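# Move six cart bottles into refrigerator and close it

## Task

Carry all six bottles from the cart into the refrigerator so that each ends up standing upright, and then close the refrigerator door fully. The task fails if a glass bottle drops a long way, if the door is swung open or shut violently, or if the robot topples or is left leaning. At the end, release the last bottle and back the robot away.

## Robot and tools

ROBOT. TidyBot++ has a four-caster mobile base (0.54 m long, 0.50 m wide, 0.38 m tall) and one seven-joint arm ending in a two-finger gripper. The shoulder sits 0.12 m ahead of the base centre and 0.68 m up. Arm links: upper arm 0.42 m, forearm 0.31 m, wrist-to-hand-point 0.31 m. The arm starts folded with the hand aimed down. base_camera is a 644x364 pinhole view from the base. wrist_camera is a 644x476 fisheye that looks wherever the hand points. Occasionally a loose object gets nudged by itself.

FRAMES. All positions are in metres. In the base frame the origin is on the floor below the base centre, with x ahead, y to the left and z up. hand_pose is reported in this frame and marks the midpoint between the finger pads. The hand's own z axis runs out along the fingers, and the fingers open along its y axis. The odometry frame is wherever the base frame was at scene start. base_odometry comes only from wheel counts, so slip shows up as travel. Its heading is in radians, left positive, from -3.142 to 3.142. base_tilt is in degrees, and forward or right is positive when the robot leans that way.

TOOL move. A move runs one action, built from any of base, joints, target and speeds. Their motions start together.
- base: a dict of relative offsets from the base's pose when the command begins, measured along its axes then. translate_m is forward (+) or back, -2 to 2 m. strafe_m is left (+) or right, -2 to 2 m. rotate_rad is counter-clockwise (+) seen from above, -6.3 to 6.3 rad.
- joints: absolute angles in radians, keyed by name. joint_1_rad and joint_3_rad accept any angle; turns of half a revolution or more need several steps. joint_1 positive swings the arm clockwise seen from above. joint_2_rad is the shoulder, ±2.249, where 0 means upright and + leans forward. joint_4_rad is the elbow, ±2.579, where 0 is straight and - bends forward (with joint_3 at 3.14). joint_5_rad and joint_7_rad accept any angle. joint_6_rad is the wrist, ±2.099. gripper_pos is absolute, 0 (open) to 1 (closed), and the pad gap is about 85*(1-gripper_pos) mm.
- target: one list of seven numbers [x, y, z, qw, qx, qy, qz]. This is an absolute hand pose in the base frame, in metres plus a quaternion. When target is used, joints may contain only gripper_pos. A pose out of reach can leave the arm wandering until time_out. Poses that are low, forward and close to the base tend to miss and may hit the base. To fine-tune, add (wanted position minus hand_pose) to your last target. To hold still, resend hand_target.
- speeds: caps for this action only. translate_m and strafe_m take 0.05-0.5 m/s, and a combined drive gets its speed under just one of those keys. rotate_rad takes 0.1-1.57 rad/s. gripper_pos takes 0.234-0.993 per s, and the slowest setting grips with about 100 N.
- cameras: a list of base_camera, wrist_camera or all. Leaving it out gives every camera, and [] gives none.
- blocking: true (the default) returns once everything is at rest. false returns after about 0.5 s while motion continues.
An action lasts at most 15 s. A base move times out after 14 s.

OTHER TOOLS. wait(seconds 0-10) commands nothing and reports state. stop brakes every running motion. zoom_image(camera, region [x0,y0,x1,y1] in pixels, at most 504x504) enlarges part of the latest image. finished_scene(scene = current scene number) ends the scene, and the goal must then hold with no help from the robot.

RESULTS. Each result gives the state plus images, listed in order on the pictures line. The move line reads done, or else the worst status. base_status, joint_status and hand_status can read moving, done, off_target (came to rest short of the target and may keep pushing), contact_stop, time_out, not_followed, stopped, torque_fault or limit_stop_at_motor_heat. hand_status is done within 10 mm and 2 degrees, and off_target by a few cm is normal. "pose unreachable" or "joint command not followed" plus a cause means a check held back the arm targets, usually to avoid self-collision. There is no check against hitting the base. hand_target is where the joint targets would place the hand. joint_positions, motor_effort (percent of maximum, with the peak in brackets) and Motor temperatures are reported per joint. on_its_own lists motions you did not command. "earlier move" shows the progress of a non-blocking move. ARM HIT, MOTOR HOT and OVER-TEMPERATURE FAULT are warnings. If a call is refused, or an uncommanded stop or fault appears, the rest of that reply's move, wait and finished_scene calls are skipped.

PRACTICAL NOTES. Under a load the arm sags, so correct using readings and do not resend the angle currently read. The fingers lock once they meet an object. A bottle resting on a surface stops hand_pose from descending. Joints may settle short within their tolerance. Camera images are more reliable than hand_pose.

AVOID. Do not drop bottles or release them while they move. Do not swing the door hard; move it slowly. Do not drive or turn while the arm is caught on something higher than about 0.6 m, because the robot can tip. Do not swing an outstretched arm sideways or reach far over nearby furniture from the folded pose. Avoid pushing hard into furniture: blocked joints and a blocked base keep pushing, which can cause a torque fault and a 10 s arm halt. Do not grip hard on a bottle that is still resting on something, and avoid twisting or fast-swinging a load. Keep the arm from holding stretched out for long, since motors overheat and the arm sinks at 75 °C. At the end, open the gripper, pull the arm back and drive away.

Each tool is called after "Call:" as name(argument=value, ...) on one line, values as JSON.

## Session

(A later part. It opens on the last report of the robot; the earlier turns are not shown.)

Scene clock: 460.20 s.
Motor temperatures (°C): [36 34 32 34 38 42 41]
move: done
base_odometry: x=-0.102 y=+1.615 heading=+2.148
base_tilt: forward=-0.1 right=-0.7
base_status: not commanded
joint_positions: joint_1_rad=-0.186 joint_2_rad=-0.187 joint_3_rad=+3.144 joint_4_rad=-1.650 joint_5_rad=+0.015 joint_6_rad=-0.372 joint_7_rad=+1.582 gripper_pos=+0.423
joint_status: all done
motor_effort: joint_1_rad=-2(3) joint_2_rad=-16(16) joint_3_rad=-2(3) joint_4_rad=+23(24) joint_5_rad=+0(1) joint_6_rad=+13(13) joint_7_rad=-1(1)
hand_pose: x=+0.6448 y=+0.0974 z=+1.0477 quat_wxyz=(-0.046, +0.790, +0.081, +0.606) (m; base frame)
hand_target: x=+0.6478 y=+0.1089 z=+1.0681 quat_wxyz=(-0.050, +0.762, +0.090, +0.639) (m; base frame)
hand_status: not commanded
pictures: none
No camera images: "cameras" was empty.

Call:
move(joints={"joint_4_rad":-1.685,"joint_6_rad":-0.26}, cameras=[])

Call:
move(joints={"joint_4_rad":-1.70,"joint_6_rad":-0.25}, cameras=[])

Call:
move(joints={"joint_4_rad":-1.715,"joint_6_rad":-0.24}, cameras=[])

Call:
move(joints={"joint_4_rad":-1.73,"joint_6_rad":-0.235}, cameras=["wrist_camera"])

Scene clock: 463.27 s.
Motor temperatures (°C): [36 34 32 34 38 42 41]
move: done
base_odometry: x=-0.102 y=+1.615 heading=+2.148
base_tilt: forward=-0.2 right=-0.6
base_status: not commanded
joint_positions: joint_1_rad=-0.186 joint_2_rad=-0.187 joint_3_rad=+3.144 joint_4_rad=-1.665 joint_5_rad=+0.015 joint_6_rad=-0.363 joint_7_rad=+1.582 gripper_pos=+0.423
joint_status: all done
motor_effort: joint_1_rad=-2(3) joint_2_rad=-16(16) joint_3_rad=-2(3) joint_4_rad=+23(24) joint_5_rad=+0(0) joint_6_rad=+12(13) joint_7_rad=+0(1)
hand_pose: x=+0.6449 y=+0.0974 z=+1.0415 quat_wxyz=(-0.046, +0.792, +0.082, +0.604) (m; base frame)
hand_target: x=+0.6479 y=+0.1090 z=+1.0618 quat_wxyz=(-0.050, +0.764, +0.091, +0.637) (m; base frame)
hand_status: not commanded
pictures: none
No camera images: "cameras" was empty.

Scene clock: 463.83 s.
Motor temperatures (°C): [36 34 32 34 38 42 41]
move: done
base_odometry: x=-0.102 y=+1.615 heading=+2.148
base_tilt: forward=-0.2 right=-0.7
base_status: not commanded
joint_positions: joint_1_rad=-0.186 joint_2_rad=-0.187 joint_3_rad=+3.144 joint_4_rad=-1.680 joint_5_rad=+0.015 joint_6_rad=-0.353 joint_7_rad=+1.582 gripper_pos=+0.423
joint_status: all done
motor_effort: joint_1_rad=-2(3) joint_2_rad=-16(16) joint_3_rad=-2(2) joint_4_rad=+23(24) joint_5_rad=+0(1) joint_6_rad=+13(13) joint_7_rad=-1(2)
hand_pose: x=+0.6449 y=+0.0973 z=+1.0353 quat_wxyz=(-0.046, +0.793, +0.082, +0.602) (m; base frame)
hand_target: x=+0.6479 y=+0.1092 z=+1.0556 quat_wxyz=(-0.050, +0.765, +0.091, +0.635) (m; base frame)
hand_status: not commanded
pictures: none
No camera images: "cameras" was empty.

Scene clock: 464.37 s.
Motor temperatures (°C): [36 34 32 34 38 42 41]
move: done
base_odometry: x=-0.102 y=+1.615 heading=+2.148
base_tilt: forward=-0.2 right=-0.7
base_status: not commanded
joint_positions: joint_1_rad=-0.186 joint_2_rad=-0.187 joint_3_rad=+3.144 joint_4_rad=-1.689 joint_5_rad=+0.015 joint_6_rad=-0.338 joint_7_rad=+1.582 gripper_pos=+0.423
joint_status: all done
motor_effort: joint_1_rad=-2(2) joint_2_rad=-15(16) joint_3_rad=-2(3) joint_4_rad=+23(23) joint_5_rad=+0(1) joint_6_rad=+12(13) joint_7_rad=+0(1)
hand_pose: x=+0.6455 y=+0.0974 z=+1.0342 quat_wxyz=(-0.046, +0.791, +0.082, +0.604) (m; base frame)
hand_target: x=+0.6478 y=+0.1093 z=+1.0494 quat_wxyz=(-0.050, +0.767, +0.091, +0.633) (m; base frame)
hand_status: not commanded
pictures: none
No camera images: "cameras" was empty.

Scene clock: 464.90 s.
Motor temperatures (°C): [36 34 32 34 38 42 41]
move: done
base_odometry: x=-0.102 y=+1.615 heading=+2.148
base_tilt: forward=-0.1 right=-0.7
base_status: not commanded
joint_positions: joint_1_rad=-0.186 joint_2_rad=-0.187 joint_3_rad=+3.144 joint_4_rad=-1.696 joint_5_rad=+0.015 joint_6_rad=-0.323 joint_7_rad=+1.582 gripper_pos=+0.423
joint_status: all done
motor_effort: joint_1_rad=-3(3) joint_2_rad=-13(14) joint_3_rad=-1(3) joint_4_rad=+20(22) joint_5_rad=+0(1) joint_6_rad=+11(12) joint_7_rad=+0(1)
hand_pose: x=+0.6462 y=+0.0976 z=+1.0340 quat_wxyz=(-0.046, +0.789, +0.081, +0.607) (m; base frame)
hand_target: x=+0.6474 y=+0.1092 z=+1.0416 quat_wxyz=(-0.049, +0.770, +0.092, +0.630) (m; base frame)
hand_status: not commanded
pictures: wrist_camera

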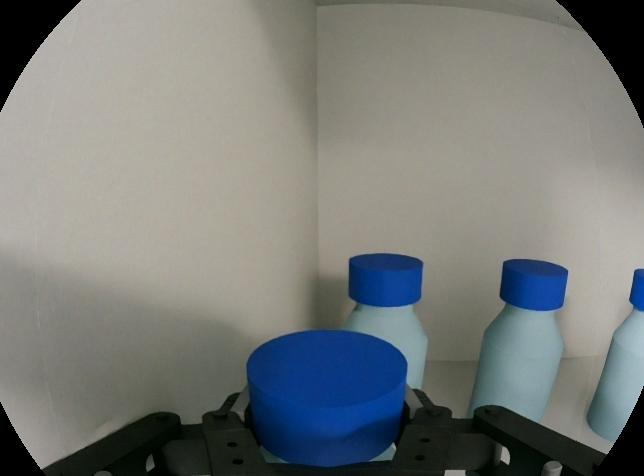

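Call:
move(joints={"joint_4_rad":-1.74,"joint_6_rad":-0.238}, cameras=[])

Call:
move(joints={"gripper_pos":0.1}, speeds={"gripper_pos":0.234}, cameras=["wrist_camera"])

Scene clock: 467.17 s.
Motor temperatures (°C): [36 34 32 34 38 42 41]
move: done
base_odometry: x=-0.102 y=+1.615 heading=+2.148
base_tilt: forward=-0.1 right=-0.7
base_status: not commanded
joint_positions: joint_1_rad=-0.186 joint_2_rad=-0.188 joint_3_rad=+3.144 joint_4_rad=-1.700 joint_5_rad=+0.015 joint_6_rad=-0.318 joint_7_rad=+1.582 gripper_pos=+0.423
joint_status: all done
motor_effort: joint_1_rad=-2(2) joint_2_rad=-12(12) joint_3_rad=-2(3) joint_4_rad=+19(20) joint_5_rad=+0(1) joint_6_rad=+10(10) joint_7_rad=+0(1)
hand_pose: x=+0.6463 y=+0.0976 z=+1.0339 quat_wxyz=(-0.046, +0.788, +0.081, +0.608) (m; base frame)
hand_target: x=+0.6466 y=+0.1090 z=+1.0345 quat_wxyz=(-0.049, +0.774, +0.092, +0.624) (m; base frame)
hand_status: not commanded
pictures: none
No camera images: "cameras" was empty.

Scene clock: 471.33 s.
Motor temperatures (°C): [36 34 32 34 38 42 41]
move: done
base_odometry: x=-0.102 y=+1.615 heading=+2.148
base_tilt: forward=-0.1 right=-0.7
base_status: not commanded
joint_positions: joint_1_rad=-0.186 joint_2_rad=-0.188 joint_3_rad=+3.161 joint_4_rad=-1.703 joint_5_rad=+0.015 joint_6_rad=-0.317 joint_7_rad=+1.582 gripper_pos=+0.102
joint_status: all done
motor_effort: joint_1_rad=-6(6) joint_2_rad=-14(14) joint_3_rad=-6(6) joint_4_rad=+20(21) joint_5_rad=-1(1) joint_6_rad=+10(10) joint_7_rad=-1(2)
hand_pose: x=+0.6481 y=+0.0878 z=+1.0323 quat_wxyz=(-0.042, +0.790, +0.074, +0.608) (m; base frame)
hand_target: x=+0.6466 y=+0.1090 z=+1.0345 quat_wxyz=(-0.049, +0.774, +0.092, +0.624) (m; base frame)
hand_status: not commanded
pictures: wrist_camera

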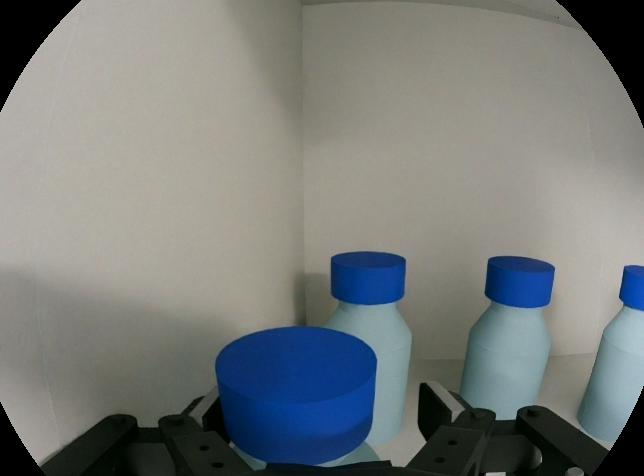

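Call:
move(joints={"gripper_pos":0.26}, speeds={"gripper_pos":0.234}, cameras=["wrist_camera"])

Scene clock: 473.93 s.
Motor temperatures (°C): [36 34 32 34 38 42 41]
move: done
base_odometry: x=-0.102 y=+1.615 heading=+2.148
base_tilt: forward=-0.2 right=-0.7
base_status: not commanded
joint_positions: joint_1_rad=-0.186 joint_2_rad=-0.189 joint_3_rad=+3.153 joint_4_rad=-1.703 joint_5_rad=+0.015 joint_6_rad=-0.317 joint_7_rad=+1.582 gripper_pos=+0.260
joint_status: all done
motor_effort: joint_1_rad=-1(5) joint_2_rad=-13(14) joint_3_rad=+1(5) joint_4_rad=+20(21) joint_5_rad=+0(1) joint_6_rad=+10(10) joint_7_rad=-1(1)
hand_pose: x=+0.6468 y=+0.0928 z=+1.0325 quat_wxyz=(-0.044, +0.789, +0.078, +0.608) (m; base frame)
hand_target: x=+0.6466 y=+0.1090 z=+1.0345 quat_wxyz=(-0.049, +0.774, +0.092, +0.624) (m; base frame)
hand_status: not commanded
pictures: wrist_camera

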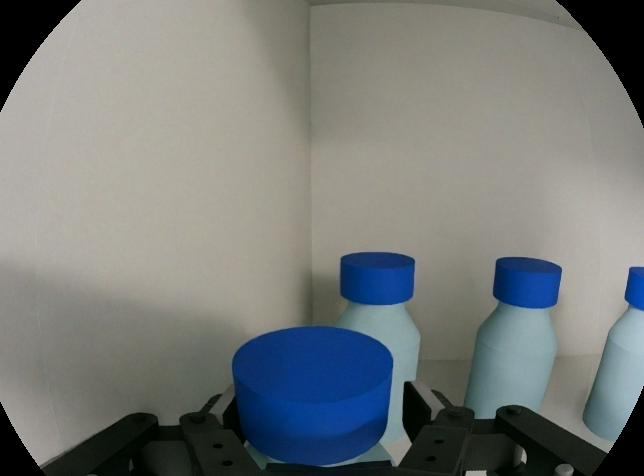

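Call:
move(joints={"joint_1_rad":-0.225}, cameras=["wrist_camera"])

Scene clock: 477.27 s.
Motor temperatures (°C): [36 34 32 34 38 42 41]
move: done
base_odometry: x=-0.102 y=+1.615 heading=+2.148
base_tilt: forward=-0.1 right=-0.7
base_status: not commanded
joint_positions: joint_1_rad=-0.189 joint_2_rad=-0.189 joint_3_rad=+3.154 joint_4_rad=-1.703 joint_5_rad=+0.015 joint_6_rad=-0.317 joint_7_rad=+1.582 gripper_pos=+0.260
joint_status: all done
motor_effort: joint_1_rad=-2(4) joint_2_rad=-13(14) joint_3_rad=-2(3) joint_4_rad=+19(20) joint_5_rad=+0(1) joint_6_rad=+9(10) joint_7_rad=-1(1)
hand_pose: x=+0.6467 y=+0.0931 z=+1.0325 quat_wxyz=(-0.045, +0.789, +0.078, +0.608) (m; base frame)
hand_target: x=+0.6444 y=+0.1196 z=+1.0345 quat_wxyz=(-0.055, +0.773, +0.100, +0.624) (m; base frame)
hand_status: not commanded
pictures: wrist_camera

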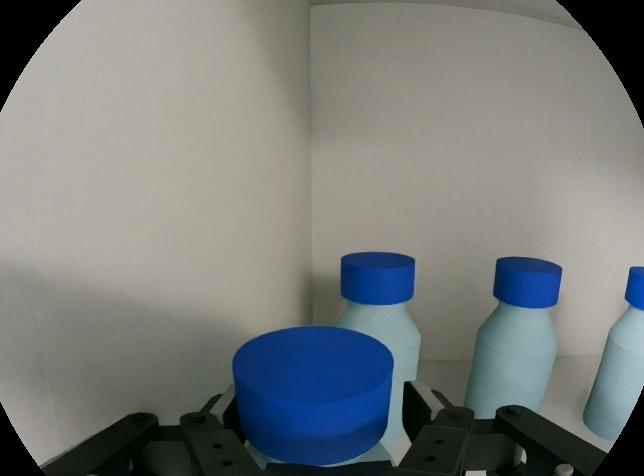

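Call:
move(joints={"joint_2_rad":-0.27,"joint_4_rad":-1.70,"joint_6_rad":-0.38}, cameras=["wrist_camera"])

Scene clock: 479.47 s.
Motor temperatures (°C): [36 34 32 34 38 42 41]
move: done
base_odometry: x=-0.102 y=+1.615 heading=+2.148
base_tilt: forward=-0.2 right=-0.7
base_status: not commanded
joint_positions: joint_1_rad=-0.200 joint_2_rad=-0.268 joint_3_rad=+3.152 joint_4_rad=-1.703 joint_5_rad=+0.015 joint_6_rad=-0.352 joint_7_rad=+1.582 gripper_pos=+0.260
joint_status: all done
motor_effort: joint_1_rad=+0(2) joint_2_rad=-10(16) joint_3_rad=+0(2) joint_4_rad=+20(22) joint_5_rad=+0(1) joint_6_rad=+9(10) joint_7_rad=+0(2)
hand_pose: x=+0.6145 y=+0.0938 z=+1.0633 quat_wxyz=(-0.050, +0.775, +0.081, +0.625) (m; base frame)
hand_target: x=+0.6083 y=+0.1096 z=+1.0578 quat_wxyz=(-0.053, +0.780, +0.099, +0.616) (m; base frame)
hand_status: not commanded
pictures: wrist_camera

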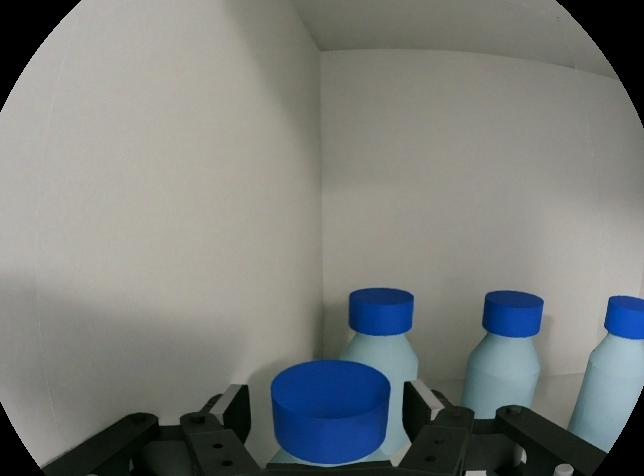

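Bottle standing. Retract and back out.

Call:
move(joints={"joint_2_rad":-0.36,"joint_4_rad":-1.65,"joint_6_rad":-0.5}, cameras=["wrist_camera"])

Call:
move(base={"translate_m":-1.6}, cameras=[])

Scene clock: 482.23 s.
Motor temperatures (°C): [36 34 32 34 38 42 41]
move: done
base_odometry: x=-0.102 y=+1.615 heading=+2.148
base_tilt: forward=-0.1 right=-0.7
base_status: not commanded
joint_positions: joint_1_rad=-0.202 joint_2_rad=-0.361 joint_3_rad=+3.152 joint_4_rad=-1.661 joint_5_rad=+0.015 joint_6_rad=-0.442 joint_7_rad=+1.582 gripper_pos=+0.260
joint_status: all done
motor_effort: joint_1_rad=+0(0) joint_2_rad=-8(13) joint_3_rad=+1(2) joint_4_rad=+19(21) joint_5_rad=+0(1) joint_6_rad=+9(10) joint_7_rad=-1(2)
hand_pose: x=+0.5720 y=+0.0857 z=+1.1067 quat_wxyz=(-0.052, +0.761, +0.080, +0.642) (m; base frame)
hand_target: x=+0.5659 y=+0.0985 z=+1.0951 quat_wxyz=(-0.052, +0.774, +0.096, +0.623) (m; base frame)
hand_status: not commanded
pictures: wrist_camera

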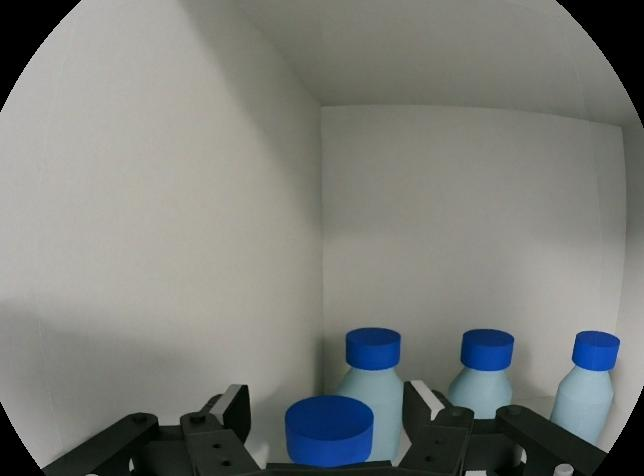

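Scene clock: 486.43 s.
Motor temperatures (°C): [36 34 32 34 38 42 41]
move: done
base_odometry: x=+0.771 y=+0.274 heading=+2.148
base_tilt: forward=-0.2 right=-0.7
base_status: done
joint_positions: joint_1_rad=-0.203 joint_2_rad=-0.364 joint_3_rad=+3.151 joint_4_rad=-1.661 joint_5_rad=+0.015 joint_6_rad=-0.443 joint_7_rad=+1.582 gripper_pos=+0.260
joint_status: not commanded
motor_effort: joint_1_rad=+0(1) joint_2_rad=-7(11) joint_3_rad=+1(2) joint_4_rad=+20(20) joint_5_rad=+1(1) joint_6_rad=+10(10) joint_7_rad=+0(2)
hand_pose: x=+0.5705 y=+0.0868 z=+1.1079 quat_wxyz=(-0.053, +0.760, +0.081, +0.643) (m; base frame)
hand_target: x=+0.5659 y=+0.0985 z=+1.0951 quat_wxyz=(-0.052, +0.774, +0.096, +0.623) (m; base frame)
hand_status: not commanded
pictures: none
No camera images: "cameras" was empty.

Call:
move(base={"translate_m":-0.611,"strafe_m":-0.18,"rotate_rad":-0.948}, joints={"joint_1_rad":-0.28,"joint_3_rad":3.14,"gripper_pos":0.28}, cameras=[])

Call:
move(joints={"joint_2_rad":-0.16,"joint_4_rad":-2.02,"joint_6_rad":0.09})

Scene clock: 491.33 s.
Motor temperatures (°C): [36 34 32 34 38 42 41]
move: done
base_odometry: x=+1.255 y=-0.139 heading=+1.200
base_tilt: forward=-0.2 right=-0.7
base_status: done
joint_positions: joint_1_rad=-0.268 joint_2_rad=-0.359 joint_3_rad=+3.142 joint_4_rad=-1.661 joint_5_rad=+0.015 joint_6_rad=-0.443 joint_7_rad=+1.582 gripper_pos=+0.279
joint_status: all done
motor_effort: joint_1_rad=+0(2) joint_2_rad=-8(11) joint_3_rad=+1(4) joint_4_rad=+20(20) joint_5_rad=+0(1) joint_6_rad=+9(10) joint_7_rad=+0(2)
hand_pose: x=+0.5646 y=+0.1214 z=+1.1054 quat_wxyz=(-0.075, +0.758, +0.110, +0.639) (m; base frame)
hand_target: x=+0.5598 y=+0.1229 z=+1.0951 quat_wxyz=(-0.069, +0.771, +0.117, +0.622) (m; base frame)
hand_status: not commanded
pictures: none
No camera images: "cameras" was empty.

Scene clock: 493.17 s.
Motor temperatures (°C): [36 34 32 34 38 42 41]
move: done
base_odometry: x=+1.255 y=-0.139 heading=+1.200
base_tilt: forward=-0.1 right=-0.7
base_status: not commanded
joint_positions: joint_1_rad=-0.268 joint_2_rad=-0.170 joint_3_rad=+3.142 joint_4_rad=-1.987 joint_5_rad=+0.015 joint_6_rad=+0.006 joint_7_rad=+1.582 gripper_pos=+0.279
joint_status: all done
motor_effort: joint_1_rad=+0(0) joint_2_rad=-14(16) joint_3_rad=+1(2) joint_4_rad=+19(22) joint_5_rad=+1(1) joint_6_rad=+10(11) joint_7_rad=-1(2)
hand_pose: x=+0.6356 y=+0.1431 z=+0.9457 quat_wxyz=(-0.074, +0.778, +0.116, +0.613) (m; base frame)
hand_target: x=+0.6364 y=+0.1523 z=+0.9459 quat_wxyz=(-0.078, +0.764, +0.125, +0.628) (m; base frame)
hand_status: not commanded
pictures: base_camera, wrist_camera

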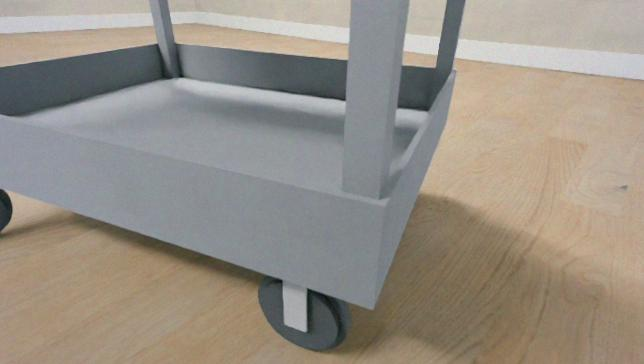

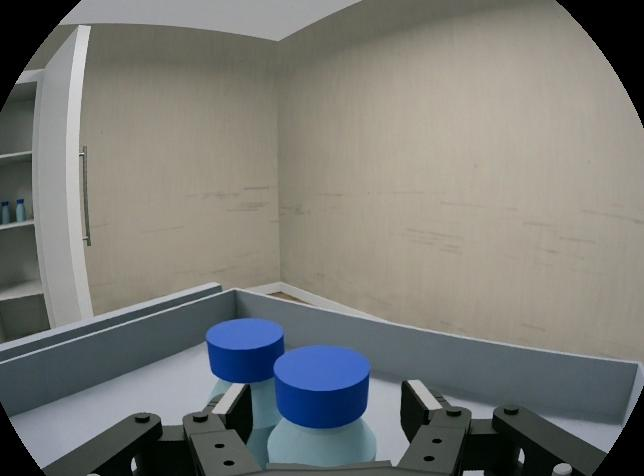

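Call:
move(joints={"joint_2_rad":-0.01,"joint_4_rad":-1.90,"joint_6_rad":0.12}, cameras=["wrist_camera"])

Scene clock: 500.23 s.
Motor temperatures (°C): [36 34 32 34 38 42 41]
move: done
base_odometry: x=+1.255 y=-0.139 heading=+1.200
base_tilt: forward=-0.1 right=-0.7
base_status: not commanded
joint_positions: joint_1_rad=-0.268 joint_2_rad=-0.022 joint_3_rad=+3.142 joint_4_rad=-1.915 joint_5_rad=+0.015 joint_6_rad=+0.038 joint_7_rad=+1.582 gripper_pos=+0.279
joint_status: all done
motor_effort: joint_1_rad=+0(0) joint_2_rad=-18(20) joint_3_rad=+0(2) joint_4_rad=+19(21) joint_5_rad=+1(1) joint_6_rad=+9(11) joint_7_rad=-1(2)
hand_pose: x=+0.6853 y=+0.1569 z=+0.9155 quat_wxyz=(-0.072, +0.791, +0.118, +0.595) (m; base frame)
hand_target: x=+0.6940 y=+0.1693 z=+0.9423 quat_wxyz=(-0.078, +0.764, +0.125, +0.628) (m; base frame)
hand_status: not commanded
pictures: wrist_camera

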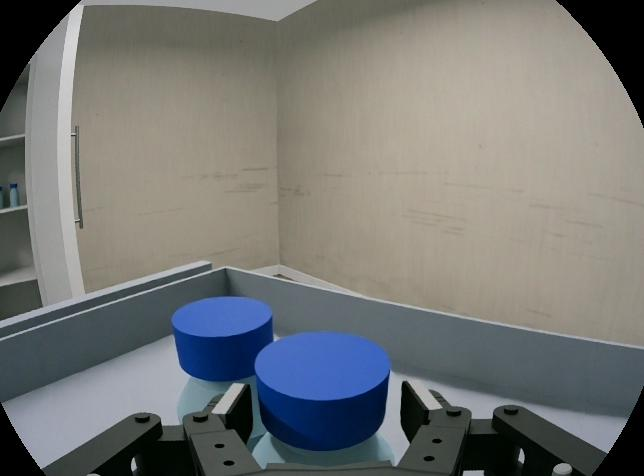

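Call:
move(joints={"joint_2_rad":0.056,"joint_4_rad":-1.90,"joint_6_rad":0.2}, cameras=["wrist_camera"])

Scene clock: 505.40 s.
Motor temperatures (°C): [36 34 32 34 38 42 41]
move: done
base_odometry: x=+1.255 y=-0.139 heading=+1.200
base_tilt: forward=-0.2 right=-0.7
base_status: not commanded
joint_positions: joint_1_rad=-0.268 joint_2_rad=+0.040 joint_3_rad=+3.142 joint_4_rad=-1.915 joint_5_rad=+0.015 joint_6_rad=+0.120 joint_7_rad=+1.582 gripper_pos=+0.279
joint_status: all done
motor_effort: joint_1_rad=+0(0) joint_2_rad=-19(22) joint_3_rad=+0(2) joint_4_rad=+19(20) joint_5_rad=+0(1) joint_6_rad=+10(10) joint_7_rad=-1(2)
hand_pose: x=+0.7057 y=+0.1629 z=+0.9033 quat_wxyz=(-0.074, +0.785, +0.117, +0.604) (m; base frame)
hand_target: x=+0.7143 y=+0.1761 z=+0.9264 quat_wxyz=(-0.081, +0.759, +0.125, +0.634) (m; base frame)
hand_status: not commanded
pictures: wrist_camera

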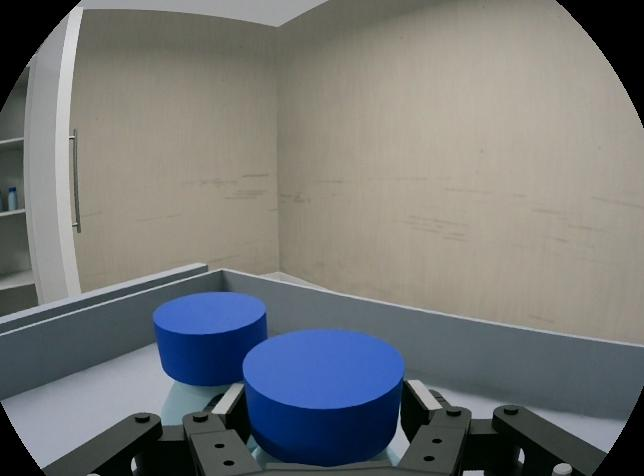

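Call:
move(joints={"gripper_pos":1.0}, speeds={"gripper_pos":0.234}, cameras=["wrist_camera"])

Call:
move(joints={"joint_2_rad":-0.02,"joint_4_rad":-1.56,"joint_6_rad":-0.3}, cameras=["wrist_camera"])

Scene clock: 512.67 s.
Motor temperatures (°C): [36 34 32 34 38 42 41]
move: off_target
base_odometry: x=+1.255 y=-0.139 heading=+1.200
base_tilt: forward=-0.2 right=-0.7
base_status: not commanded
joint_positions: joint_1_rad=-0.269 joint_2_rad=+0.040 joint_3_rad=+3.141 joint_4_rad=-1.915 joint_5_rad=+0.015 joint_6_rad=+0.121 joint_7_rad=+1.582 gripper_pos=+0.424
joint_status: gripper_pos off_target (ended at +0.424, target +1.000)
motor_effort: joint_1_rad=-1(2) joint_2_rad=-18(21) joint_3_rad=+0(3) joint_4_rad=+19(20) joint_5_rad=+0(1) joint_6_rad=+9(11) joint_7_rad=-1(2)
hand_pose: x=+0.7055 y=+0.1640 z=+0.9037 quat_wxyz=(-0.074, +0.785, +0.118, +0.604) (m; base frame)
hand_target: x=+0.7143 y=+0.1761 z=+0.9264 quat_wxyz=(-0.081, +0.759, +0.125, +0.634) (m; base frame)
hand_status: not commanded
pictures: wrist_camera

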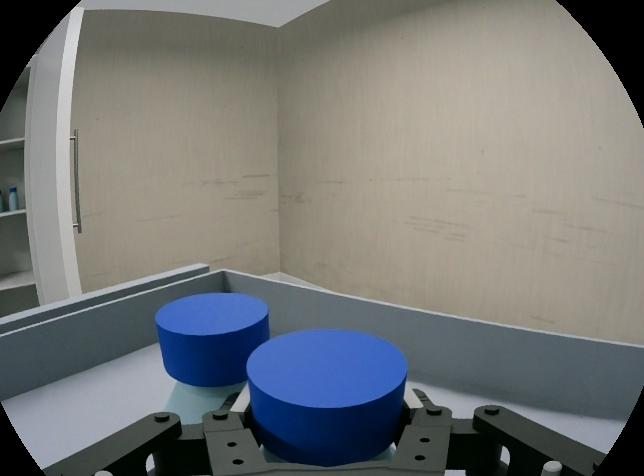

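Scene clock: 514.47 s.
Motor temperatures (°C): [36 34 32 34 38 42 41]
move: done
base_odometry: x=+1.255 y=-0.139 heading=+1.200
base_tilt: forward=-0.1 right=-0.7
base_status: not commanded
joint_positions: joint_1_rad=-0.269 joint_2_rad=+0.014 joint_3_rad=+3.141 joint_4_rad=-1.600 joint_5_rad=+0.015 joint_6_rad=-0.261 joint_7_rad=+1.582 gripper_pos=+0.424
joint_status: all done
motor_effort: joint_1_rad=+0(2) joint_2_rad=-24(27) joint_3_rad=+1(2) joint_4_rad=+24(26) joint_5_rad=+0(1) joint_6_rad=+13(16) joint_7_rad=+0(2)
hand_pose: x=+0.7136 y=+0.1643 z=+0.9957 quat_wxyz=(-0.070, +0.797, +0.118, +0.588) (m; base frame)
hand_target: x=+0.7016 y=+0.1661 z=+1.0294 quat_wxyz=(-0.069, +0.786, +0.123, +0.602) (m; base frame)
hand_status: not commanded
pictures: wrist_camera

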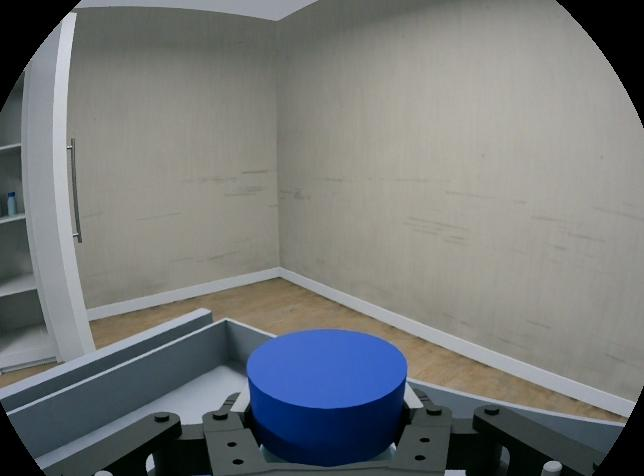

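Call:
move(joints={"joint_2_rad":-0.25,"joint_4_rad":-1.48,"joint_6_rad":-0.63}, cameras=[])

Call:
move(base={"translate_m":-0.214,"strafe_m":0.244}, joints={"joint_1_rad":0.03}, cameras=[])

Call:
move(base={"translate_m":0.921,"strafe_m":1.047,"rotate_rad":0.947}, cameras=["wrist_camera"])

Scene clock: 519.47 s.
Motor temperatures (°C): [36 34 32 34 38 42 41]
move: done
base_odometry: x=+1.255 y=-0.139 heading=+1.200
base_tilt: forward=-0.2 right=-0.7
base_status: not commanded
joint_positions: joint_1_rad=-0.269 joint_2_rad=-0.236 joint_3_rad=+3.141 joint_4_rad=-1.513 joint_5_rad=+0.015 joint_6_rad=-0.592 joint_7_rad=+1.582 gripper_pos=+0.424
joint_status: all done
motor_effort: joint_1_rad=+0(0) joint_2_rad=-15(27) joint_3_rad=+1(2) joint_4_rad=+24(26) joint_5_rad=+1(1) joint_6_rad=+14(15) joint_7_rad=+0(2)
hand_pose: x=+0.6013 y=+0.1318 z=+1.0906 quat_wxyz=(-0.069, +0.796, +0.115, +0.590) (m; base frame)
hand_target: x=+0.5918 y=+0.1307 z=+1.1059 quat_wxyz=(-0.065, +0.793, +0.118, +0.594) (m; base frame)
hand_status: not commanded
pictures: none
No camera images: "cameras" was empty.

Scene clock: 521.40 s.
Motor temperatures (°C): [36 34 32 34 38 42 41]
move: done
base_odometry: x=+0.950 y=-0.250 heading=+1.200
base_tilt: forward=-0.2 right=-0.7
base_status: done
joint_positions: joint_1_rad=+0.007 joint_2_rad=-0.237 joint_3_rad=+3.141 joint_4_rad=-1.513 joint_5_rad=+0.015 joint_6_rad=-0.596 joint_7_rad=+1.582 gripper_pos=+0.424
joint_status: all done
motor_effort: joint_1_rad=+0(2) joint_2_rad=-14(18) joint_3_rad=+1(2) joint_4_rad=+24(25) joint_5_rad=+1(1) joint_6_rad=+13(14) joint_7_rad=+0(2)
hand_pose: x=+0.6181 y=-0.0049 z=+1.0900 quat_wxyz=(+0.013, +0.805, +0.004, +0.593) (m; base frame)
hand_target: x=+0.6091 y=-0.0198 z=+1.1059 quat_wxyz=(+0.028, +0.801, -0.006, +0.597) (m; base frame)
hand_status: not commanded
pictures: none
No camera images: "cameras" was empty.

Scene clock: 525.57 s.
Motor temperatures (°C): [36 34 32 34 38 42 41]
move: done
base_odometry: x=+0.308 y=+0.987 heading=+2.147
base_tilt: forward=-0.1 right=-0.8
base_status: done
joint_positions: joint_1_rad=+0.024 joint_2_rad=-0.230 joint_3_rad=+3.139 joint_4_rad=-1.513 joint_5_rad=+0.015 joint_6_rad=-0.598 joint_7_rad=+1.582 gripper_pos=+0.424
joint_status: not commanded
motor_effort: joint_1_rad=+0(3) joint_2_rad=-15(18) joint_3_rad=+1(3) joint_4_rad=+23(24) joint_5_rad=+0(2) joint_6_rad=+13(14) joint_7_rad=-1(2)
hand_pose: x=+0.6208 y=-0.0117 z=+1.0855 quat_wxyz=(+0.017, +0.808, -0.001, +0.589) (m; base frame)
hand_target: x=+0.6091 y=-0.0198 z=+1.1059 quat_wxyz=(+0.028, +0.801, -0.006, +0.597) (m; base frame)
hand_status: not commanded
pictures: wrist_camera

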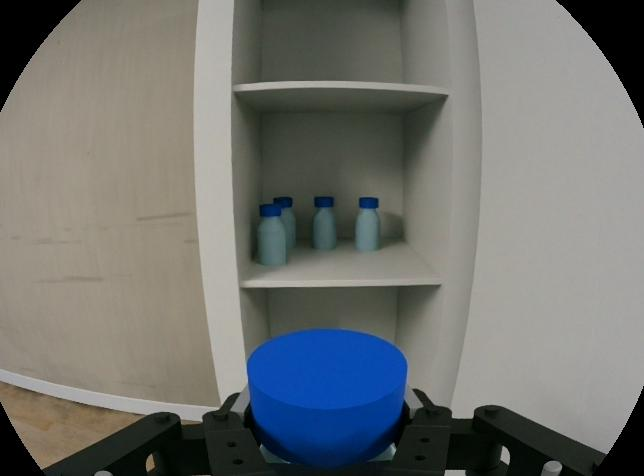

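Call:
move(base={"translate_m":0.75}, speeds={"translate_m":0.4}, cameras=[])

Call:
move(joints={"joint_1_rad":0.30}, cameras=["wrist_camera"])

Scene clock: 530.93 s.
Motor temperatures (°C): [36 34 32 34 38 42 41]
move: done
base_odometry: x=-0.101 y=+1.616 heading=+2.147
base_tilt: forward=-0.1 right=-0.8
base_status: done
joint_positions: joint_1_rad=+0.024 joint_2_rad=-0.229 joint_3_rad=+3.139 joint_4_rad=-1.513 joint_5_rad=+0.015 joint_6_rad=-0.600 joint_7_rad=+1.582 gripper_pos=+0.424
joint_status: not commanded
motor_effort: joint_1_rad=+0(0) joint_2_rad=-14(18) joint_3_rad=+1(2) joint_4_rad=+23(24) joint_5_rad=+0(1) joint_6_rad=+13(14) joint_7_rad=-1(2)
hand_pose: x=+0.6211 y=-0.0117 z=+1.0846 quat_wxyz=(+0.017, +0.809, -0.001, +0.588) (m; base frame)
hand_target: x=+0.6091 y=-0.0198 z=+1.1059 quat_wxyz=(+0.028, +0.801, -0.006, +0.597) (m; base frame)
hand_status: not commanded
pictures: none
No camera images: "cameras" was empty.

Scene clock: 532.27 s.
Motor temperatures (°C): [36 34 32 34 38 42 41]
move: done
base_odometry: x=-0.101 y=+1.616 heading=+2.147
base_tilt: forward=-0.1 right=-0.7
base_status: not commanded
joint_positions: joint_1_rad=+0.281 joint_2_rad=-0.229 joint_3_rad=+3.141 joint_4_rad=-1.513 joint_5_rad=+0.015 joint_6_rad=-0.600 joint_7_rad=+1.582 gripper_pos=+0.424
joint_status: all done
motor_effort: joint_1_rad=+0(2) joint_2_rad=-15(16) joint_3_rad=+1(3) joint_4_rad=+24(24) joint_5_rad=+0(1) joint_6_rad=+13(14) joint_7_rad=-1(2)
hand_pose: x=+0.6013 y=-0.1402 z=+1.0846 quat_wxyz=(+0.093, +0.802, -0.106, +0.581) (m; base frame)
hand_target: x=+0.5861 y=-0.1498 z=+1.1059 quat_wxyz=(+0.108, +0.793, -0.114, +0.588) (m; base frame)
hand_status: not commanded
pictures: wrist_camera

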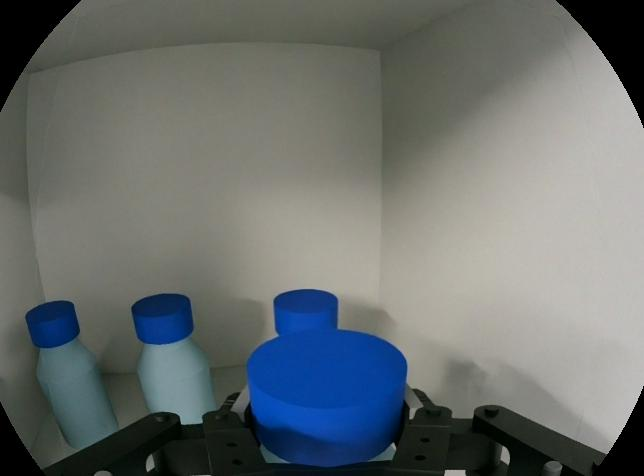

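Call:
move(joints={"joint_2_rad":-0.19,"joint_4_rad":-1.585,"joint_6_rad":-0.36}, cameras=[])

Call:
move(joints={"joint_4_rad":-1.64,"joint_6_rad":-0.28}, cameras=["wrist_camera"])

Scene clock: 536.93 s.
Motor temperatures (°C): [36 34 32 34 38 42 41]
move: done
base_odometry: x=-0.101 y=+1.616 heading=+2.147
base_tilt: forward=-0.2 right=-0.7
base_status: not commanded
joint_positions: joint_1_rad=+0.281 joint_2_rad=-0.177 joint_3_rad=+3.141 joint_4_rad=-1.576 joint_5_rad=+0.015 joint_6_rad=-0.463 joint_7_rad=+1.582 gripper_pos=+0.424
joint_status: all done
motor_effort: joint_1_rad=+0(0) joint_2_rad=-17(19) joint_3_rad=+2(2) joint_4_rad=+24(25) joint_5_rad=+0(1) joint_6_rad=+14(15) joint_7_rad=-1(2)
hand_pose: x=+0.6316 y=-0.1483 z=+1.0605 quat_wxyz=(+0.094, +0.795, -0.104, +0.590) (m; base frame)
hand_target: x=+0.6305 y=-0.1604 z=+1.0930 quat_wxyz=(+0.112, +0.762, -0.105, +0.629) (m; base frame)
hand_status: not commanded
pictures: none
No camera images: "cameras" was empty.

Scene clock: 537.70 s.
Motor temperatures (°C): [36 34 32 34 38 42 41]
move: done
base_odometry: x=-0.101 y=+1.616 heading=+2.147
base_tilt: forward=-0.1 right=-0.7
base_status: not commanded
joint_positions: joint_1_rad=+0.281 joint_2_rad=-0.177 joint_3_rad=+3.141 joint_4_rad=-1.630 joint_5_rad=+0.015 joint_6_rad=-0.393 joint_7_rad=+1.582 gripper_pos=+0.424
joint_status: all done
motor_effort: joint_1_rad=+0(0) joint_2_rad=-18(19) joint_3_rad=+1(3) joint_4_rad=+24(26) joint_5_rad=+1(1) joint_6_rad=+14(14) joint_7_rad=+0(1)
hand_pose: x=+0.6356 y=-0.1492 z=+1.0479 quat_wxyz=(+0.094, +0.791, -0.103, +0.596) (m; base frame)
hand_target: x=+0.6345 y=-0.1607 z=+1.0836 quat_wxyz=(+0.113, +0.754, -0.102, +0.639) (m; base frame)
hand_status: not commanded
pictures: wrist_camera

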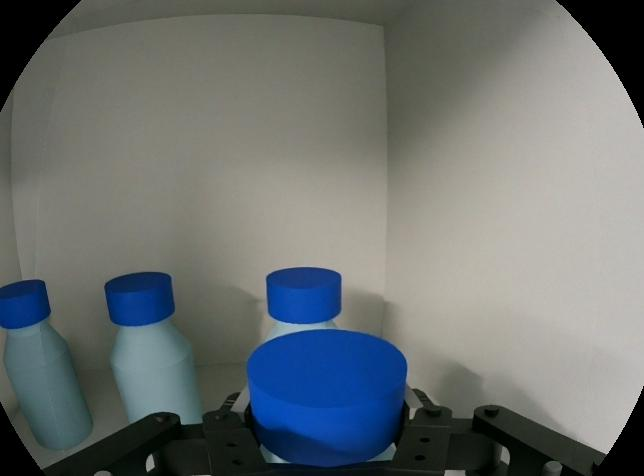

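Call:
move(joints={"joint_4_rad":-1.655,"joint_6_rad":-0.255}, cameras=[])

Call:
move(joints={"joint_4_rad":-1.67,"joint_6_rad":-0.24}, cameras=[])

Call:
move(joints={"joint_4_rad":-1.69,"joint_6_rad":-0.225}, cameras=[])

Scene clock: 540.87 s.
Motor temperatures (°C): [36 34 32 34 38 42 41]
move: done
base_odometry: x=-0.101 y=+1.616 heading=+2.147
base_tilt: forward=-0.1 right=-0.7
base_status: not commanded
joint_positions: joint_1_rad=+0.281 joint_2_rad=-0.177 joint_3_rad=+3.141 joint_4_rad=-1.644 joint_5_rad=+0.015 joint_6_rad=-0.368 joint_7_rad=+1.582 gripper_pos=+0.424
joint_status: all done
motor_effort: joint_1_rad=+0(0) joint_2_rad=-18(18) joint_3_rad=+2(2) joint_4_rad=+24(25) joint_5_rad=+0(1) joint_6_rad=+14(14) joint_7_rad=-1(2)
hand_pose: x=+0.6370 y=-0.1495 z=+1.0472 quat_wxyz=(+0.095, +0.788, -0.102, +0.600) (m; base frame)
hand_target: x=+0.6355 y=-0.1607 z=+1.0820 quat_wxyz=(+0.113, +0.751, -0.102, +0.643) (m; base frame)
hand_status: not commanded
pictures: none
No camera images: "cameras" was empty.

Scene clock: 541.43 s.
Motor temperatures (°C): [36 34 32 34 38 42 41]
move: done
base_odometry: x=-0.101 y=+1.616 heading=+2.147
base_tilt: forward=-0.1 right=-0.7
base_status: not commanded
joint_positions: joint_1_rad=+0.281 joint_2_rad=-0.177 joint_3_rad=+3.141 joint_4_rad=-1.658 joint_5_rad=+0.015 joint_6_rad=-0.354 joint_7_rad=+1.582 gripper_pos=+0.424
joint_status: all done
motor_effort: joint_1_rad=+0(0) joint_2_rad=-17(18) joint_3_rad=+1(2) joint_4_rad=+24(25) joint_5_rad=+0(1) joint_6_rad=+14(14) joint_7_rad=-1(2)
hand_pose: x=+0.6374 y=-0.1495 z=+1.0428 quat_wxyz=(+0.095, +0.787, -0.102, +0.600) (m; base frame)
hand_target: x=+0.6360 y=-0.1606 z=+1.0773 quat_wxyz=(+0.113, +0.751, -0.101, +0.643) (m; base frame)
hand_status: not commanded
pictures: none
No camera images: "cameras" was empty.

Scene clock: 542.03 s.
Motor temperatures (°C): [36 34 32 34 38 42 41]
move: done
base_odometry: x=-0.101 y=+1.616 heading=+2.147
base_tilt: forward=-0.1 right=-0.7
base_status: not commanded
joint_positions: joint_1_rad=+0.281 joint_2_rad=-0.177 joint_3_rad=+3.141 joint_4_rad=-1.679 joint_5_rad=+0.015 joint_6_rad=-0.339 joint_7_rad=+1.582 gripper_pos=+0.424
joint_status: all done
motor_effort: joint_1_rad=+0(0) joint_2_rad=-18(18) joint_3_rad=+2(2) joint_4_rad=+24(25) joint_5_rad=+0(1) joint_6_rad=+14(14) joint_7_rad=-1(1)
hand_pose: x=+0.6375 y=-0.1495 z=+1.0346 quat_wxyz=(+0.094, +0.789, -0.102, +0.598) (m; base frame)
hand_target: x=+0.6363 y=-0.1605 z=+1.0695 quat_wxyz=(+0.112, +0.753, -0.101, +0.641) (m; base frame)
hand_status: not commanded
pictures: none
No camera images: "cameras" was empty.

Call:
move(joints={"joint_4_rad":-1.705,"joint_6_rad":-0.205}, cameras=[])

Call:
move(joints={"joint_4_rad":-1.72,"joint_6_rad":-0.2}, cameras=[])

Call:
move(joints={"joint_4_rad":-1.735,"joint_6_rad":-0.195}, cameras=["wrist_camera"])

Scene clock: 544.73 s.
Motor temperatures (°C): [36 34 32 34 38 42 41]
move: done
base_odometry: x=-0.101 y=+1.616 heading=+2.147
base_tilt: forward=-0.2 right=-0.8
base_status: not commanded
joint_positions: joint_1_rad=+0.281 joint_2_rad=-0.177 joint_3_rad=+3.141 joint_4_rad=-1.690 joint_5_rad=+0.015 joint_6_rad=-0.316 joint_7_rad=+1.582 gripper_pos=+0.424
joint_status: all done
motor_effort: joint_1_rad=+0(0) joint_2_rad=-17(18) joint_3_rad=+1(2) joint_4_rad=+24(25) joint_5_rad=+0(1) joint_6_rad=+14(14) joint_7_rad=-2(2)
hand_pose: x=+0.6387 y=-0.1497 z=+1.0345 quat_wxyz=(+0.095, +0.786, -0.102, +0.603) (m; base frame)
hand_target: x=+0.6369 y=-0.1605 z=+1.0663 quat_wxyz=(+0.113, +0.751, -0.101, +0.643) (m; base frame)
hand_status: not commanded
pictures: none
No camera images: "cameras" was empty.

Scene clock: 545.27 s.
Motor temperatures (°C): [36 34 32 34 38 42 41]
move: done
base_odometry: x=-0.101 y=+1.616 heading=+2.147
base_tilt: forward=-0.2 right=-0.6
base_status: not commanded
joint_positions: joint_1_rad=+0.281 joint_2_rad=-0.177 joint_3_rad=+3.141 joint_4_rad=-1.697 joint_5_rad=+0.015 joint_6_rad=-0.302 joint_7_rad=+1.582 gripper_pos=+0.424
joint_status: all done
motor_effort: joint_1_rad=+0(0) joint_2_rad=-16(17) joint_3_rad=+1(2) joint_4_rad=+23(24) joint_5_rad=+0(1) joint_6_rad=+12(13) joint_7_rad=-2(2)
hand_pose: x=+0.6393 y=-0.1498 z=+1.0343 quat_wxyz=(+0.095, +0.784, -0.101, +0.605) (m; base frame)
hand_target: x=+0.6367 y=-0.1603 z=+1.0585 quat_wxyz=(+0.112, +0.754, -0.101, +0.639) (m; base frame)
hand_status: not commanded
pictures: none
No camera images: "cameras" was empty.

Scene clock: 545.80 s.
Motor temperatures (°C): [36 34 32 34 38 42 41]
move: done
base_odometry: x=-0.101 y=+1.616 heading=+2.147
base_tilt: forward=-0.1 right=-0.7
base_status: not commanded
joint_positions: joint_1_rad=+0.281 joint_2_rad=-0.178 joint_3_rad=+3.141 joint_4_rad=-1.705 joint_5_rad=+0.015 joint_6_rad=-0.288 joint_7_rad=+1.582 gripper_pos=+0.424
joint_status: all done
motor_effort: joint_1_rad=+0(0) joint_2_rad=-14(16) joint_3_rad=+2(2) joint_4_rad=+21(23) joint_5_rad=+0(1) joint_6_rad=+12(13) joint_7_rad=-2(2)
hand_pose: x=+0.6396 y=-0.1498 z=+1.0342 quat_wxyz=(+0.096, +0.782, -0.101, +0.608) (m; base frame)
hand_target: x=+0.6364 y=-0.1602 z=+1.0507 quat_wxyz=(+0.111, +0.757, -0.101, +0.635) (m; base frame)
hand_status: not commanded
pictures: wrist_camera

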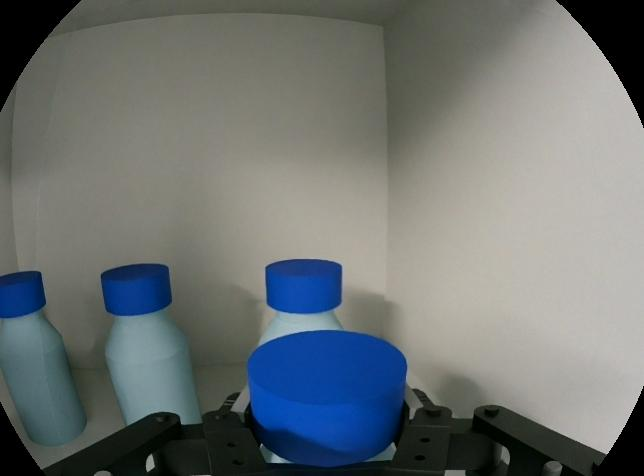

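Call:
move(joints={"joint_4_rad":-1.75}, cameras=[])

Call:
move(joints={"gripper_pos":0.24}, speeds={"gripper_pos":0.234}, cameras=["wrist_camera"])

Scene clock: 549.23 s.
Motor temperatures (°C): [36 34 32 34 38 42 41]
move: done
base_odometry: x=-0.101 y=+1.616 heading=+2.147
base_tilt: forward=-0.2 right=-0.7
base_status: not commanded
joint_positions: joint_1_rad=+0.281 joint_2_rad=-0.180 joint_3_rad=+3.141 joint_4_rad=-1.712 joint_5_rad=+0.015 joint_6_rad=-0.277 joint_7_rad=+1.582 gripper_pos=+0.424
joint_status: all done
motor_effort: joint_1_rad=+0(1) joint_2_rad=-13(15) joint_3_rad=+2(2) joint_4_rad=+20(21) joint_5_rad=+0(1) joint_6_rad=+10(11) joint_7_rad=-2(2)
hand_pose: x=+0.6391 y=-0.1496 z=+1.0342 quat_wxyz=(+0.096, +0.780, -0.101, +0.610) (m; base frame)
hand_target: x=+0.6357 y=-0.1600 z=+1.0414 quat_wxyz=(+0.110, +0.762, -0.102, +0.630) (m; base frame)
hand_status: not commanded
pictures: none
No camera images: "cameras" was empty.

Scene clock: 552.80 s.
Motor temperatures (°C): [36 34 32 34 38 42 41]
move: done
base_odometry: x=-0.101 y=+1.616 heading=+2.147
base_tilt: forward=-0.1 right=-0.7
base_status: not commanded
joint_positions: joint_1_rad=+0.281 joint_2_rad=-0.180 joint_3_rad=+3.141 joint_4_rad=-1.713 joint_5_rad=+0.015 joint_6_rad=-0.277 joint_7_rad=+1.582 gripper_pos=+0.239
joint_status: all done
motor_effort: joint_1_rad=+0(1) joint_2_rad=-13(14) joint_3_rad=+1(2) joint_4_rad=+20(21) joint_5_rad=+1(1) joint_6_rad=+10(10) joint_7_rad=-1(2)
hand_pose: x=+0.6392 y=-0.1497 z=+1.0342 quat_wxyz=(+0.096, +0.780, -0.101, +0.610) (m; base frame)
hand_target: x=+0.6357 y=-0.1600 z=+1.0414 quat_wxyz=(+0.110, +0.762, -0.102, +0.630) (m; base frame)
hand_status: not commanded
pictures: wrist_camera

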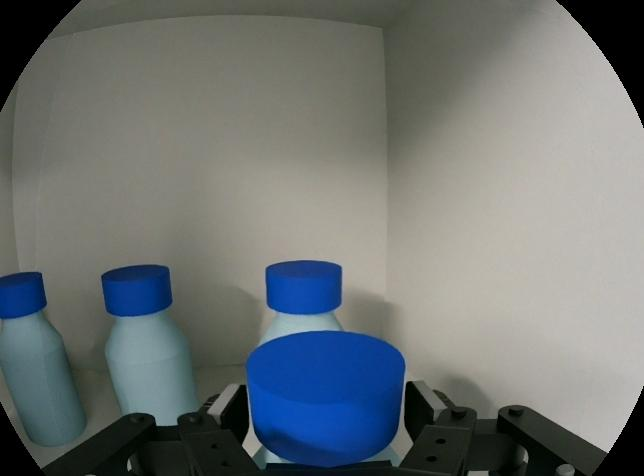

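Centred, clear. Retract.

Call:
move(joints={"joint_2_rad":-0.27,"joint_4_rad":-1.71,"joint_6_rad":-0.36}, cameras=["wrist_camera"])

Call:
move(joints={"joint_2_rad":-0.36,"joint_4_rad":-1.65,"joint_6_rad":-0.5}, cameras=["wrist_camera"])

Scene clock: 555.67 s.
Motor temperatures (°C): [36 34 32 34 38 42 41]
move: done
base_odometry: x=-0.101 y=+1.616 heading=+2.147
base_tilt: forward=-0.1 right=-0.7
base_status: not commanded
joint_positions: joint_1_rad=+0.281 joint_2_rad=-0.269 joint_3_rad=+3.141 joint_4_rad=-1.712 joint_5_rad=+0.015 joint_6_rad=-0.329 joint_7_rad=+1.582 gripper_pos=+0.239
joint_status: all done
motor_effort: joint_1_rad=+0(0) joint_2_rad=-11(16) joint_3_rad=+1(2) joint_4_rad=+19(22) joint_5_rad=+1(1) joint_6_rad=+9(10) joint_7_rad=-1(2)
hand_pose: x=+0.6044 y=-0.1399 z=+1.0649 quat_wxyz=(+0.098, +0.768, -0.100, +0.625) (m; base frame)
hand_target: x=+0.5985 y=-0.1505 z=+1.0577 quat_wxyz=(+0.109, +0.776, -0.106, +0.612) (m; base frame)
hand_status: not commanded
pictures: wrist_camera

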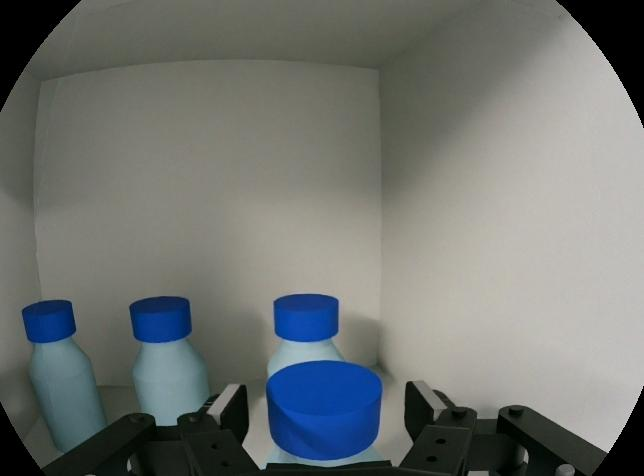

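Scene clock: 556.87 s.
Motor temperatures (°C): [36 33 32 34 38 42 41]
move: done
base_odometry: x=-0.101 y=+1.616 heading=+2.147
base_tilt: forward=-0.1 right=-0.7
base_status: not commanded
joint_positions: joint_1_rad=+0.281 joint_2_rad=-0.361 joint_3_rad=+3.141 joint_4_rad=-1.661 joint_5_rad=+0.015 joint_6_rad=-0.441 joint_7_rad=+1.582 gripper_pos=+0.239
joint_status: all done
motor_effort: joint_1_rad=+0(0) joint_2_rad=-8(13) joint_3_rad=+1(2) joint_4_rad=+19(21) joint_5_rad=+1(1) joint_6_rad=+10(11) joint_7_rad=-1(2)
hand_pose: x=+0.5617 y=-0.1281 z=+1.1069 quat_wxyz=(+0.101, +0.758, -0.099, +0.637) (m; base frame)
hand_target: x=+0.5551 y=-0.1388 z=+1.0951 quat_wxyz=(+0.111, +0.772, -0.109, +0.616) (m; base frame)
hand_status: not commanded
pictures: wrist_camera

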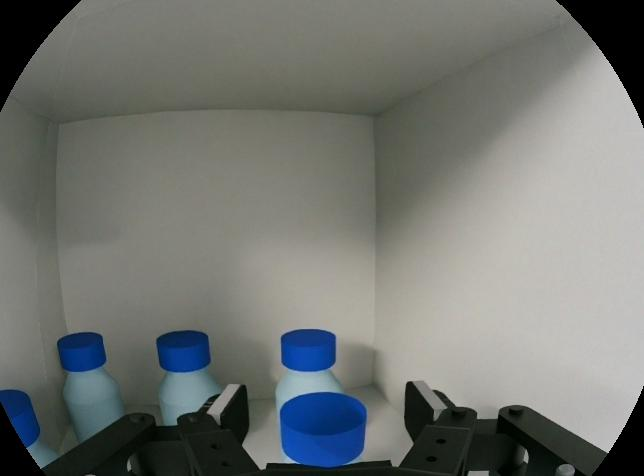

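Call:
move(base={"translate_m":-0.75}, cameras=[])

Call:
move(base={"translate_m":-0.934,"strafe_m":0.091,"rotate_rad":-1.427}, joints={"joint_1_rad":0.03,"gripper_pos":0.28}, cameras=[])

Call:
move(joints={"joint_2_rad":-0.16,"joint_4_rad":-2.02,"joint_6_rad":0.09}, cameras=["wrist_camera"])

Scene clock: 564.47 s.
Motor temperatures (°C): [36 33 32 34 38 42 41]
move: done
base_odometry: x=+0.308 y=+0.987 heading=+2.147
base_tilt: forward=-0.1 right=-0.7
base_status: done
joint_positions: joint_1_rad=+0.282 joint_2_rad=-0.365 joint_3_rad=+3.141 joint_4_rad=-1.661 joint_5_rad=+0.015 joint_6_rad=-0.442 joint_7_rad=+1.582 gripper_pos=+0.239
joint_status: not commanded
motor_effort: joint_1_rad=+0(1) joint_2_rad=-7(11) joint_3_rad=+1(2) joint_4_rad=+19(21) joint_5_rad=+0(1) joint_6_rad=+10(10) joint_7_rad=-1(2)
hand_pose: x=+0.5600 y=-0.1279 z=+1.1085 quat_wxyz=(+0.101, +0.757, -0.099, +0.638) (m; base frame)
hand_target: x=+0.5551 y=-0.1388 z=+1.0951 quat_wxyz=(+0.111, +0.772, -0.109, +0.616) (m; base frame)
hand_status: not commanded
pictures: none
No camera images: "cameras" was empty.

Scene clock: 567.93 s.
Motor temperatures (°C): [36 33 32 34 38 42 41]
move: done
base_odometry: x=+0.741 y=+0.155 heading=+0.720
base_tilt: forward=-0.2 right=-0.7
base_status: done
joint_positions: joint_1_rad=+0.048 joint_2_rad=-0.360 joint_3_rad=+3.143 joint_4_rad=-1.661 joint_5_rad=+0.015 joint_6_rad=-0.442 joint_7_rad=+1.582 gripper_pos=+0.279
joint_status: all done
motor_effort: joint_1_rad=+0(2) joint_2_rad=-7(10) joint_3_rad=+1(4) joint_4_rad=+20(20) joint_5_rad=+1(1) joint_6_rad=+10(10) joint_7_rad=-1(2)
hand_pose: x=+0.5800 y=-0.0237 z=+1.1058 quat_wxyz=(+0.026, +0.765, -0.011, +0.643) (m; base frame)
hand_target: x=+0.5763 y=-0.0174 z=+1.0951 quat_wxyz=(+0.027, +0.780, -0.004, +0.625) (m; base frame)
hand_status: not commanded
pictures: none
No camera images: "cameras" was empty.

Scene clock: 569.77 s.
Motor temperatures (°C): [36 33 32 34 38 42 41]
move: done
base_odometry: x=+0.741 y=+0.155 heading=+0.720
base_tilt: forward=-0.1 right=-0.7
base_status: not commanded
joint_positions: joint_1_rad=+0.048 joint_2_rad=-0.170 joint_3_rad=+3.143 joint_4_rad=-1.987 joint_5_rad=+0.015 joint_6_rad=+0.006 joint_7_rad=+1.582 gripper_pos=+0.279
joint_status: all done
motor_effort: joint_1_rad=+0(0) joint_2_rad=-13(16) joint_3_rad=+1(2) joint_4_rad=+19(22) joint_5_rad=+0(1) joint_6_rad=+9(11) joint_7_rad=-1(2)
hand_pose: x=+0.6544 y=-0.0252 z=+0.9457 quat_wxyz=(+0.023, +0.787, -0.009, +0.617) (m; base frame)
hand_target: x=+0.6582 y=-0.0128 z=+0.9459 quat_wxyz=(+0.020, +0.774, +0.005, +0.633) (m; base frame)
hand_status: not commanded
pictures: wrist_camera

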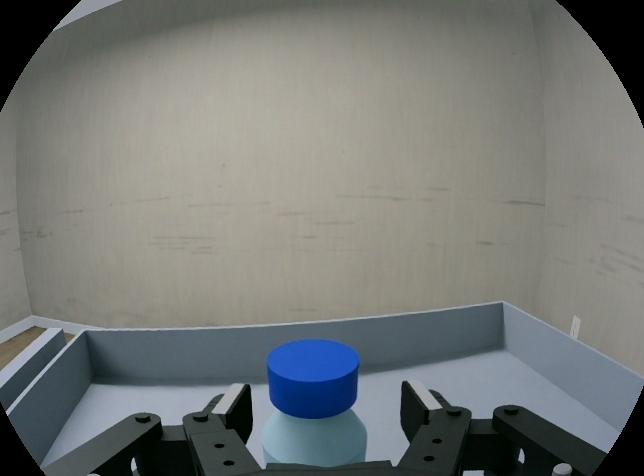

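Call:
move(joints={"joint_1_rad":0.018,"joint_2_rad":-0.005,"joint_4_rad":-1.90,"joint_6_rad":0.12}, cameras=["wrist_camera"])

Scene clock: 572.53 s.
Motor temperatures (°C): [36 33 32 34 38 42 41]
move: done
base_odometry: x=+0.741 y=+0.155 heading=+0.720
base_tilt: forward=-0.1 right=-0.7
base_status: not commanded
joint_positions: joint_1_rad=+0.042 joint_2_rad=-0.017 joint_3_rad=+3.143 joint_4_rad=-1.916 joint_5_rad=+0.015 joint_6_rad=+0.038 joint_7_rad=+1.582 gripper_pos=+0.279
joint_status: all done
motor_effort: joint_1_rad=+0(1) joint_2_rad=-18(20) joint_3_rad=+1(2) joint_4_rad=+19(20) joint_5_rad=+1(1) joint_6_rad=+9(10) joint_7_rad=-1(2)
hand_pose: x=+0.7073 y=-0.0240 z=+0.9123 quat_wxyz=(+0.021, +0.802, -0.006, +0.597) (m; base frame)
hand_target: x=+0.7196 y=-0.0070 z=+0.9393 quat_wxyz=(+0.016, +0.775, +0.010, +0.631) (m; base frame)
hand_status: not commanded
pictures: wrist_camera

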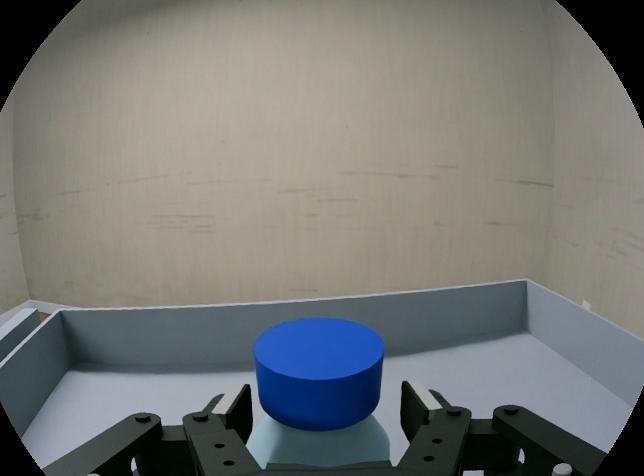

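Call:
move(joints={"joint_2_rad":0.064,"joint_4_rad":-1.883,"joint_6_rad":0.2}, cameras=["wrist_camera"])

Scene clock: 575.73 s.
Motor temperatures (°C): [36 33 32 34 38 42 41]
move: done
base_odometry: x=+0.741 y=+0.155 heading=+0.720
base_tilt: forward=-0.2 right=-0.6
base_status: not commanded
joint_positions: joint_1_rad=+0.042 joint_2_rad=+0.047 joint_3_rad=+3.143 joint_4_rad=-1.898 joint_5_rad=+0.015 joint_6_rad=+0.120 joint_7_rad=+1.582 gripper_pos=+0.279
joint_status: all done
motor_effort: joint_1_rad=+0(0) joint_2_rad=-20(22) joint_3_rad=+1(2) joint_4_rad=+19(20) joint_5_rad=+0(1) joint_6_rad=+9(10) joint_7_rad=-1(2)
hand_pose: x=+0.7322 y=-0.0246 z=+0.9089 quat_wxyz=(+0.021, +0.791, -0.006, +0.611) (m; base frame)
hand_target: x=+0.7447 y=-0.0065 z=+0.9316 quat_wxyz=(+0.015, +0.767, +0.011, +0.642) (m; base frame)
hand_status: not commanded
pictures: wrist_camera

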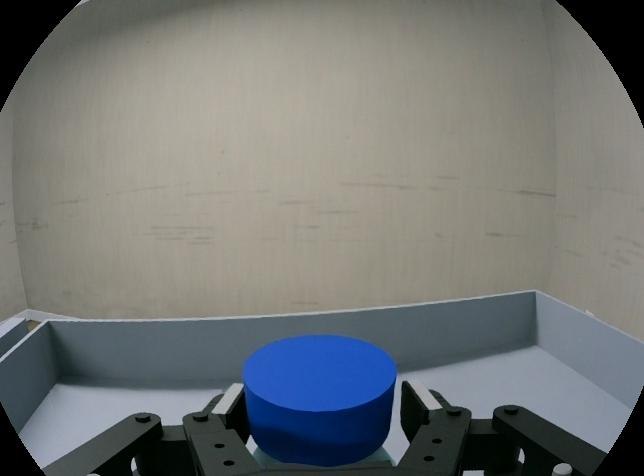

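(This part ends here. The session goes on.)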